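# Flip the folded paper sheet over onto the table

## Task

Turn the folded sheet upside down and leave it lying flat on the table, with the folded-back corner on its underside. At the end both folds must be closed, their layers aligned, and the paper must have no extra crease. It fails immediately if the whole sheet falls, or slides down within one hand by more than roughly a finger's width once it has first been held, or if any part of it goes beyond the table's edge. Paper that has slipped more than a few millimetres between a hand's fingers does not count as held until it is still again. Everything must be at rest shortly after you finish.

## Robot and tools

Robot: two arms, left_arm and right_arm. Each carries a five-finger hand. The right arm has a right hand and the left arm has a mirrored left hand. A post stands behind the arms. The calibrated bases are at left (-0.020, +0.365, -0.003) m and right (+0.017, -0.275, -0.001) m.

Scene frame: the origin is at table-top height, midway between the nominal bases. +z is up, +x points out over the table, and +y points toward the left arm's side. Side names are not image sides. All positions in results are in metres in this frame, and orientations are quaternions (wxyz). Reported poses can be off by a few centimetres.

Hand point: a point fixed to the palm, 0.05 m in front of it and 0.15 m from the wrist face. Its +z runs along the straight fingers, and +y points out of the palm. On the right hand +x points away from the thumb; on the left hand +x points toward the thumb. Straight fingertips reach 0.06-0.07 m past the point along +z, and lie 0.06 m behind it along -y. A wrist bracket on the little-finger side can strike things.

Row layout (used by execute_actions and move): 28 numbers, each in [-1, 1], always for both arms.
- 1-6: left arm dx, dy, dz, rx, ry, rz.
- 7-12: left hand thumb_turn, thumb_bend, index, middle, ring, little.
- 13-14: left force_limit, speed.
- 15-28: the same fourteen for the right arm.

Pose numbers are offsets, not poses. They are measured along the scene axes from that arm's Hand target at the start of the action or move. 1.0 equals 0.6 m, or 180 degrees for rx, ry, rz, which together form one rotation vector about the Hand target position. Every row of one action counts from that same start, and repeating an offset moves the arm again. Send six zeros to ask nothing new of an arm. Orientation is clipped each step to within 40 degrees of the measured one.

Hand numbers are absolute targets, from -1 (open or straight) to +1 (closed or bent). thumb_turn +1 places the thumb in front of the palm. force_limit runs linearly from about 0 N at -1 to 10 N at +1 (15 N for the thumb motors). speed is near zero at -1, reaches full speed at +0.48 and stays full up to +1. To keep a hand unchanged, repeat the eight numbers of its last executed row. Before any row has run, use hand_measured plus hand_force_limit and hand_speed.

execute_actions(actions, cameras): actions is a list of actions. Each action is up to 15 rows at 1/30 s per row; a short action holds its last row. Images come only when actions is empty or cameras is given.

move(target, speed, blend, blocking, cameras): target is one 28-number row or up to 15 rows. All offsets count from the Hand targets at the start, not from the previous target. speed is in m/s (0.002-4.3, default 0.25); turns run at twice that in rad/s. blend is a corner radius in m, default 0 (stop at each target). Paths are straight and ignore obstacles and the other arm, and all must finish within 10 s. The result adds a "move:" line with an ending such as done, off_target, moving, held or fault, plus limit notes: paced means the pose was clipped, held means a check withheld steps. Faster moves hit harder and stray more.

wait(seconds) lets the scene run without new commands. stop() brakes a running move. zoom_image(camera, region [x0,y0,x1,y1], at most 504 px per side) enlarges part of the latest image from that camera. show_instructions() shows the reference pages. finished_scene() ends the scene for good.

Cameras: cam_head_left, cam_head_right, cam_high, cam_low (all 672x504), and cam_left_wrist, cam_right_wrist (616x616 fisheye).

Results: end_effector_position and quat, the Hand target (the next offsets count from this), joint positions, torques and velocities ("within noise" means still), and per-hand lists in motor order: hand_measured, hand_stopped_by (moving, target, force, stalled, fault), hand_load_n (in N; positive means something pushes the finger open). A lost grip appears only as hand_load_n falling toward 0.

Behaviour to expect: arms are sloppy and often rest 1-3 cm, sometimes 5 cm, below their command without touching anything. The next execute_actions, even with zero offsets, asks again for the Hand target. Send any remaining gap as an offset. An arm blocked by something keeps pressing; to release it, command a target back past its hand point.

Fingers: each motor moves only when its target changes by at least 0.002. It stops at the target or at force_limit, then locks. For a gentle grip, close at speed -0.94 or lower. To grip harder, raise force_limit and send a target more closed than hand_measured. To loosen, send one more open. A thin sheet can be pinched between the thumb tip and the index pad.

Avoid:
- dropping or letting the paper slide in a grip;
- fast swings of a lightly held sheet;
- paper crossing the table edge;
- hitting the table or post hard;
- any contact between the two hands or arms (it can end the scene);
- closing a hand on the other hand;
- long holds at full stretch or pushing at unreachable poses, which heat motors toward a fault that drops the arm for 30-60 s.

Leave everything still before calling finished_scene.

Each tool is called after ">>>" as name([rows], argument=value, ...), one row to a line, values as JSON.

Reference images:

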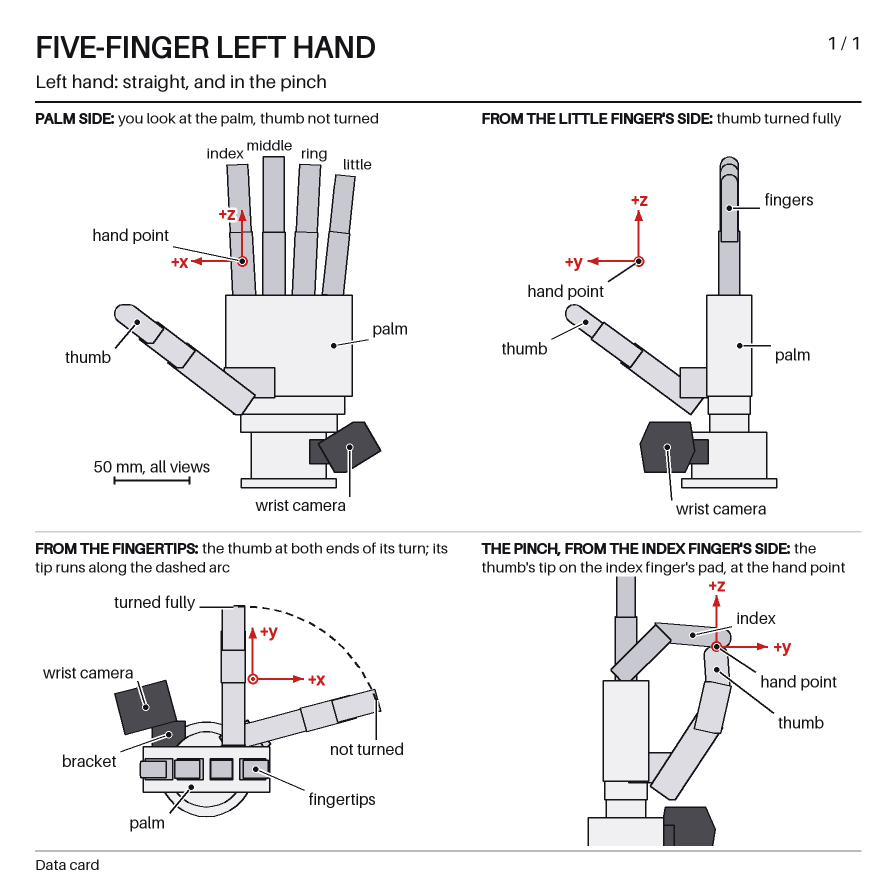

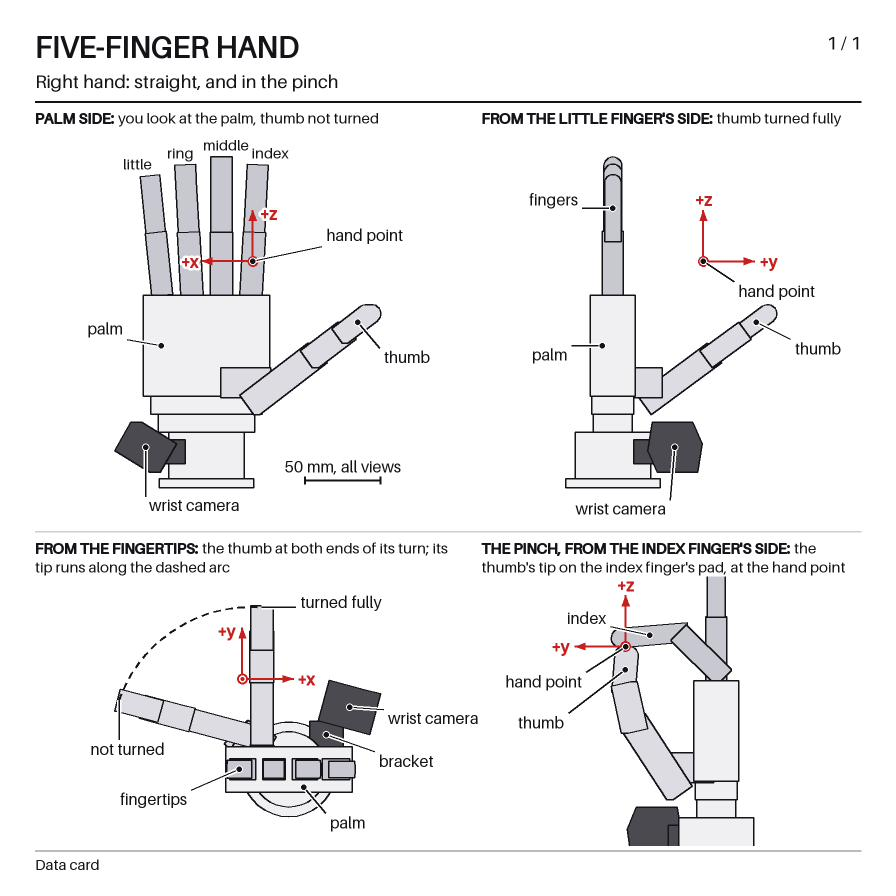

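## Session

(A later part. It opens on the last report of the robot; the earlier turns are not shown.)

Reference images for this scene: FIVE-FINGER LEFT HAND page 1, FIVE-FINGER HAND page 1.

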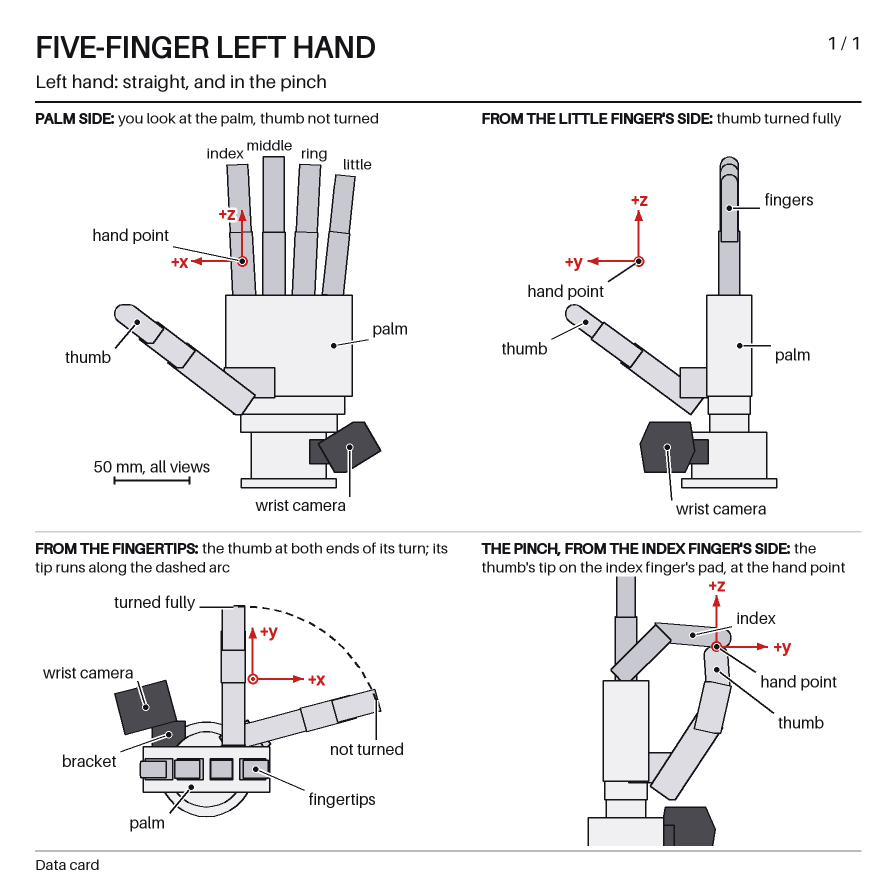

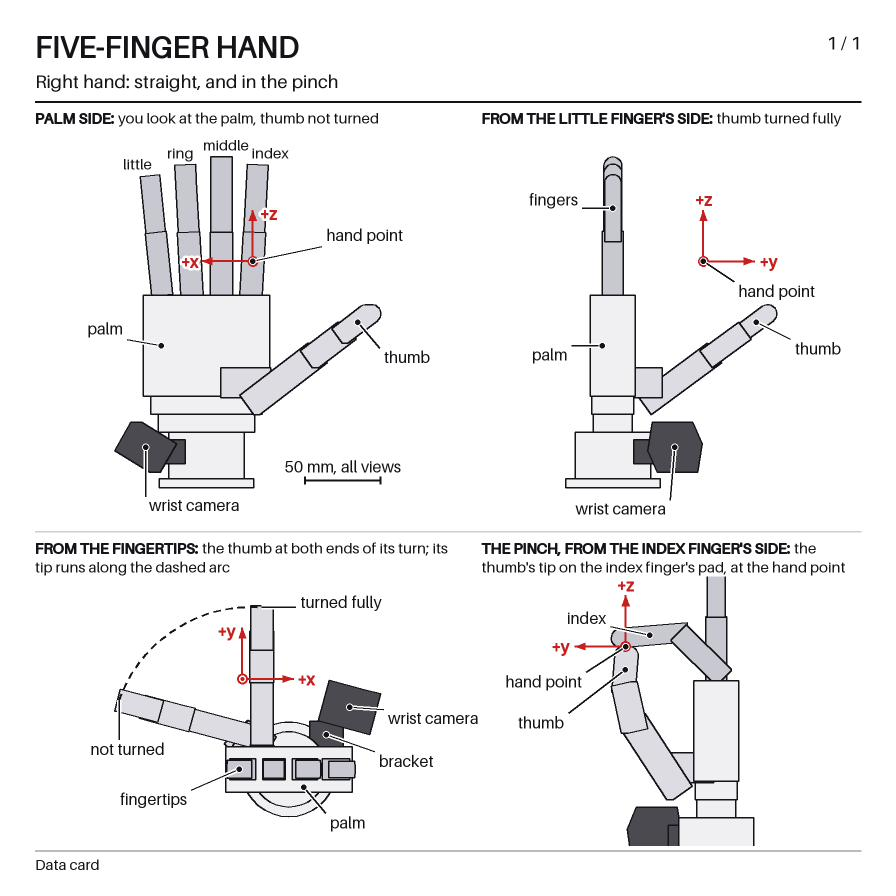

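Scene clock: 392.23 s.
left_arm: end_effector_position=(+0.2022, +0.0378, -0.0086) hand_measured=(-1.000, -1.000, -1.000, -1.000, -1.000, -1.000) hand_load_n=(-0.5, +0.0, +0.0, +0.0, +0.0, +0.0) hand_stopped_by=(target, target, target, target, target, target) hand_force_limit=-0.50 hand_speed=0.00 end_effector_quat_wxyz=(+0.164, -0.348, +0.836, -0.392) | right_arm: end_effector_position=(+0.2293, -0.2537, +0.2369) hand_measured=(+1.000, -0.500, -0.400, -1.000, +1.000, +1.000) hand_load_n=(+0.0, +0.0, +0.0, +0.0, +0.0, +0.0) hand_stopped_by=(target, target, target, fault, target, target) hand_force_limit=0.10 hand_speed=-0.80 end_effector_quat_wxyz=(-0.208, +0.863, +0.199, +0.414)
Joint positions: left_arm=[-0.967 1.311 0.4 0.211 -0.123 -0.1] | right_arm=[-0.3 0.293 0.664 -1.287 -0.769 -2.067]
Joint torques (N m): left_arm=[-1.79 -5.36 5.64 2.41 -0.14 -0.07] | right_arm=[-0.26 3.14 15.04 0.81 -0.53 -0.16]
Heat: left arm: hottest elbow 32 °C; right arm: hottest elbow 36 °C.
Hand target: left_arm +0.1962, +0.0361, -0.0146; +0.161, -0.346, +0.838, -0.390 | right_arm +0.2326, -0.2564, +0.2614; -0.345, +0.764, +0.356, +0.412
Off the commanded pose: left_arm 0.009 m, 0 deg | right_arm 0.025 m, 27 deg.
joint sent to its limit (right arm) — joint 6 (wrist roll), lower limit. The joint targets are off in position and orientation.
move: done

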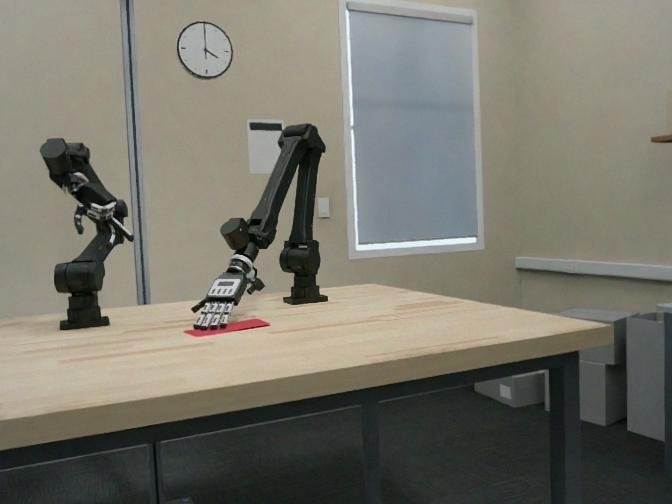

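>>> move([
  [0,0,0.05,0,0,0,-1,-1,-1,-1,-1,-1,-0.5,0, 0,0,0,0,0,0,1,-0.5,-0.4,-1,1,1,0.1,-0.8],
  [-0.02,0.16,0.2,0,0,0,-1,-1,-1,-1,-1,-1,-0.5,0, 0,0,0,0,0,0,1,-0.5,-0.4,-1,1,1,0.1,-0.8],
], speed=[0.05,0.15], blend=[0.01,0], cameras=["all"])

>>> zoom_image(camera="cam_low", region=[170, 300, 290, 350])

>>> zoom_image(camera="cam_high", region=[140, 210, 260, 330])

>>> zoom_image(camera="cam_left_wrist", region=[140, 120, 380, 320])

Scene clock: 395.47 s.
left_arm: end_effector_position=(+0.1760, +0.1372, +0.0870) hand_measured=(-1.000, -1.000, -1.000, -1.000, -1.000, -1.000) hand_load_n=(+0.0, +0.0, +0.0, +0.0, -0.5, +0.0) hand_stopped_by=(target, target, target, target, target, target) hand_force_limit=-0.50 hand_speed=0.00 end_effector_quat_wxyz=(+0.154, -0.354, +0.842, -0.377) | right_arm: end_effector_position=(+0.2293, -0.2537, +0.2369) hand_measured=(+1.000, -0.500, -0.400, -1.000, +1.000, +1.000) hand_load_n=(+0.0, +0.0, +0.0, -0.5, +0.0, +0.0) hand_stopped_by=(target, target, target, fault, target, target) hand_force_limit=0.10 hand_speed=-0.80 end_effector_quat_wxyz=(-0.208, +0.863, +0.199, +0.414)
Joint positions: left_arm=[-0.761 0.699 0.4 -0.434 0.038 0.024] | right_arm=[-0.3 0.293 0.664 -1.287 -0.769 -2.067]
Joint torques (N m): left_arm=[-0.26 -2.2 11.08 1.5 0.16 0.2] | right_arm=[-0.32 2.67 15.09 0.95 -0.52 -0.13]
Heat: left arm: hottest elbow 32 °C; right arm: hottest elbow 37 °C.
Hand target: left_arm +0.1842, +0.1321, +0.1054; +0.161, -0.346, +0.838, -0.390 | right_arm +0.2326, -0.2564, +0.2614; -0.345, +0.764, +0.356, +0.412
Off the commanded pose: left_arm 0.021 m, 2 deg | right_arm 0.025 m, 27 deg.
joint sent to its limit (right arm) — joint 6 (wrist roll), lower limit. The joint targets are off in position and orientation.
move: off_target (left_arm)
cam_left_wrist: T_world_to_cam=[[0.28654, -0.60879, 0.73977, -0.03132], [-0.9569, -0.21993, 0.18966, 0.18335], [0.04723, -0.76223, -0.64557, 0.26947]] pos_world=[0.17169, 0.22666, 0.16236]
cam_right_wrist: T_world_to_cam=[[0.64122, -0.76584, 0.04825, -0.35757], [-0.69534, -0.60648, -0.3856, 0.09602], [0.32457, 0.21371, -0.9214, 0.31033]] pos_world=[0.19533, -0.28193, 0.34022]

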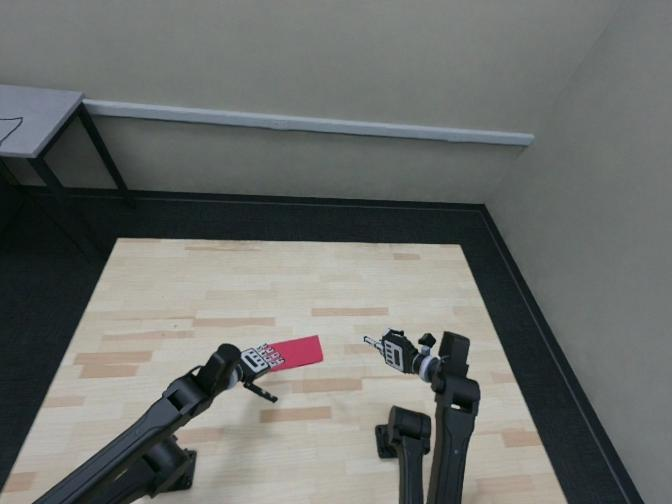

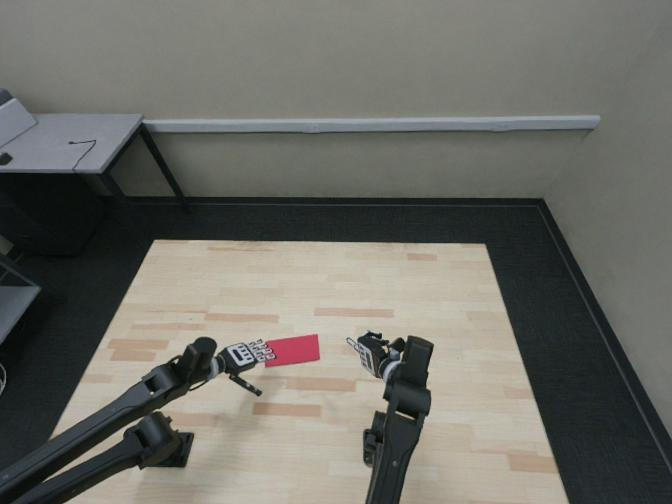

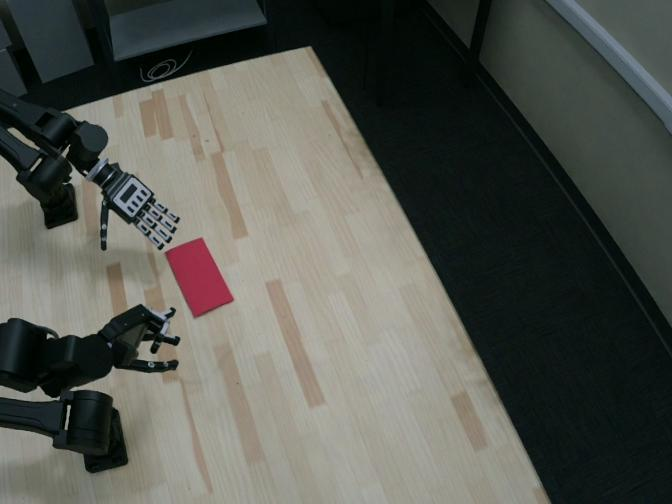

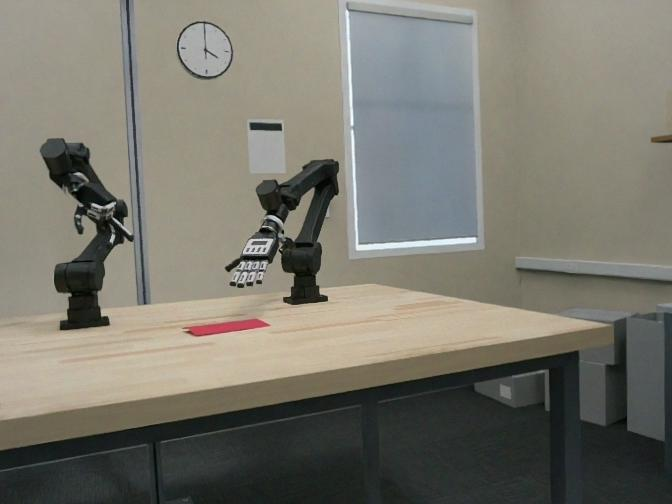

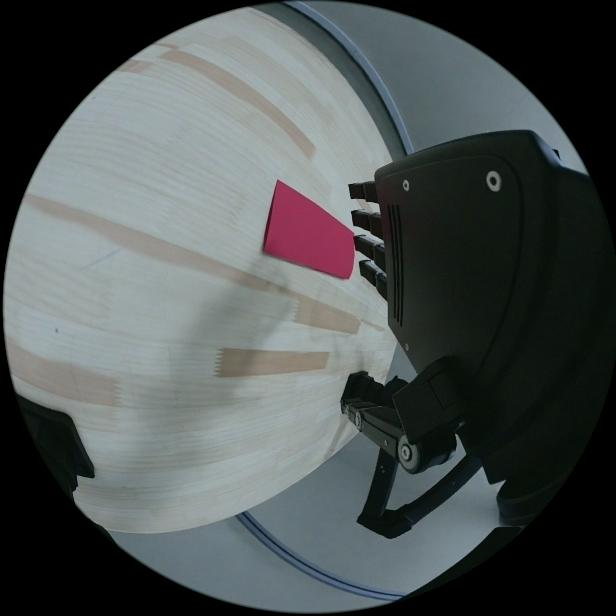

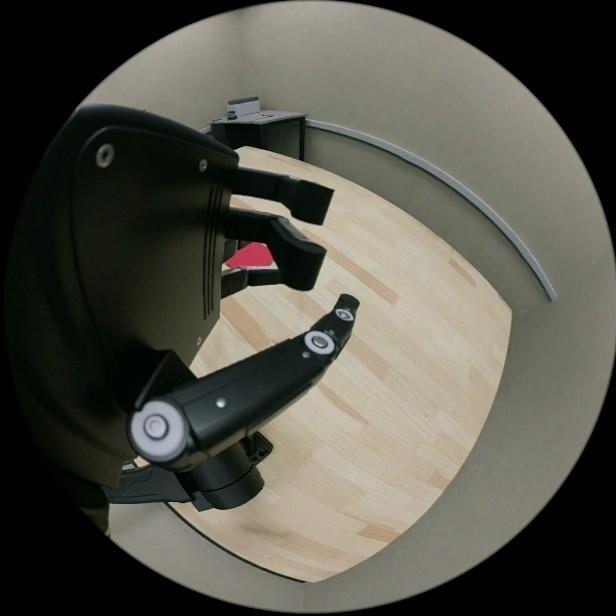

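Scaled by 4.200.

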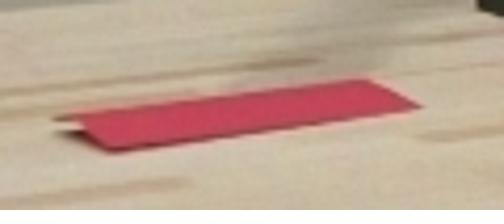

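Scaled by 4.200.

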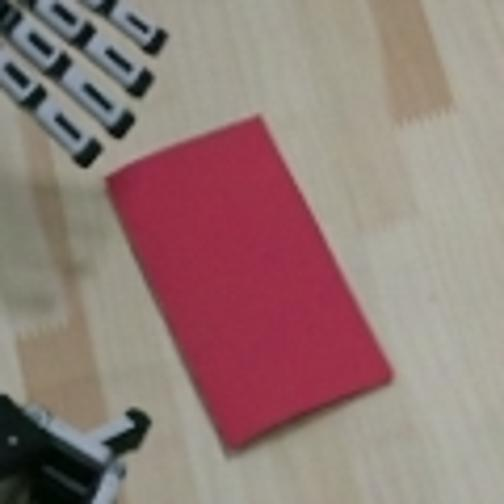

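Scaled by 2.100 from the camera's image (finer frame: 880x880).

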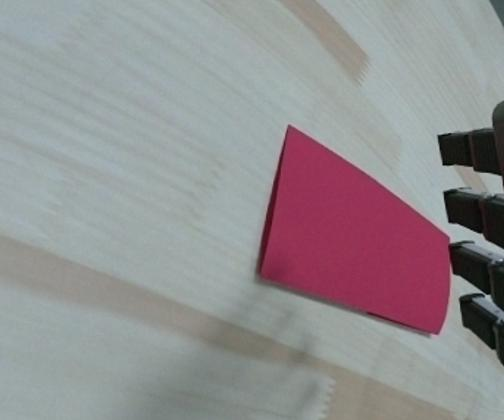

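>>> zoom_image(camera="cam_left_wrist", region=[255, 170, 365, 290])

>>> zoom_image(camera="cam_high", region=[155, 230, 245, 325])

>>> zoom_image(camera="cam_low", region=[175, 310, 235, 345])

Scaled by 4.200 from the camera's image (finer frame: 880x880).

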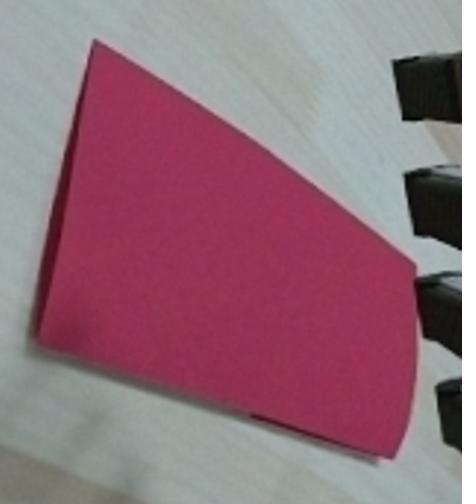

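Scaled by 5.305.

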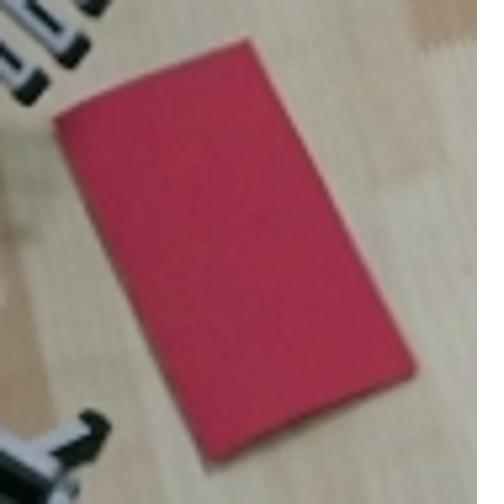

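Scaled by 8.400.

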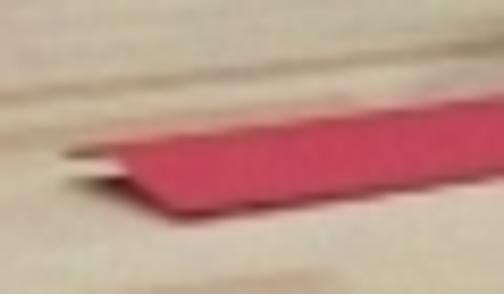

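>>> move([
  [-0.02,0.25,0.2,0,0,0,-1,-1,-1,-1,-1,-1,-0.5,0, 0,0,0,0,0,0,1,-0.5,-0.4,-1,1,1,0.1,-0.8],
], speed=[0.2], cameras=["cam_head_left","cam_high","cam_low"])

>>> zoom_image(camera="cam_head_left", region=[250, 325, 340, 380])

Scene clock: 403.07 s.
left_arm: end_effector_position=(+0.1630, +0.2790, +0.2015) hand_measured=(-1.000, -1.000, -1.000, -1.000, -1.000, -1.000) hand_load_n=(-0.5, +0.0, +0.0, +0.0, +0.0, +0.0) hand_stopped_by=(target, target, target, target, target, target) hand_force_limit=-0.50 hand_speed=0.00 end_effector_quat_wxyz=(+0.141, -0.355, +0.841, -0.384) | right_arm: end_effector_position=(+0.2293, -0.2537, +0.2369) hand_measured=(+1.000, -0.500, -0.400, -1.000, +1.000, +1.000) hand_load_n=(+0.0, +0.0, +0.0, +0.0, +0.0, +0.0) hand_stopped_by=(target, target, target, fault, target, target) hand_force_limit=0.10 hand_speed=-0.80 end_effector_quat_wxyz=(-0.208, +0.863, +0.199, +0.414)
Joint positions: left_arm=[0.084 0.49 0.674 -1.165 0.641 0.682] | right_arm=[-0.3 0.293 0.664 -1.287 -0.769 -2.067]
Joint torques (N m): left_arm=[-0.21 0.79 12.48 1.05 0.6 0.19] | right_arm=[-0.44 2.61 15.21 0.88 -0.53 -0.16]
Heat: left arm: hottest elbow 32 °C; right arm: hottest elbow 38 °C.
Hand target: left_arm +0.1722, +0.2821, +0.2254; +0.161, -0.346, +0.838, -0.390 | right_arm +0.2326, -0.2564, +0.2614; -0.345, +0.764, +0.356, +0.412
Off the commanded pose: left_arm 0.026 m, 3 deg | right_arm 0.025 m, 27 deg.
joint sent to its limit (right arm) — joint 6 (wrist roll), lower limit. The joint targets are off in position and orientation.
move: off_target (left_arm)

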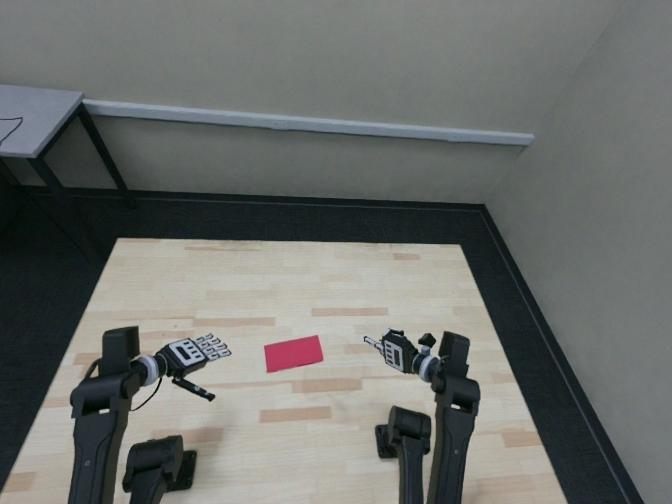

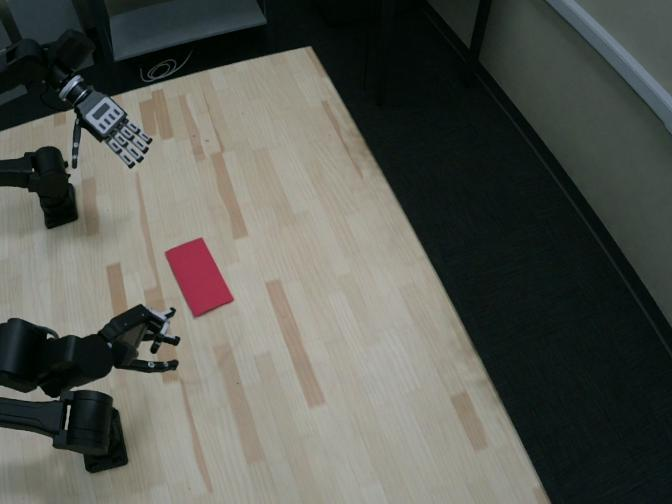

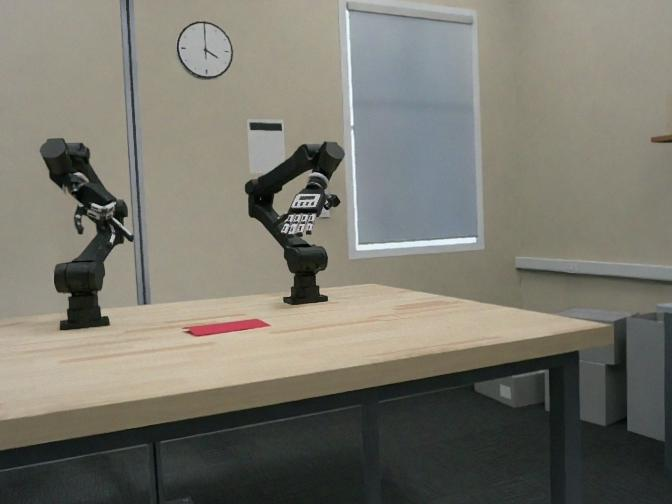

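Scaled by 5.600.

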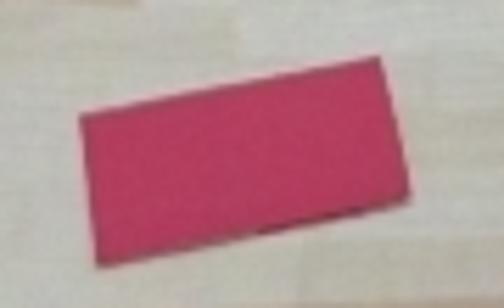

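>>> finished_scene()

The scene is finished: the task was done.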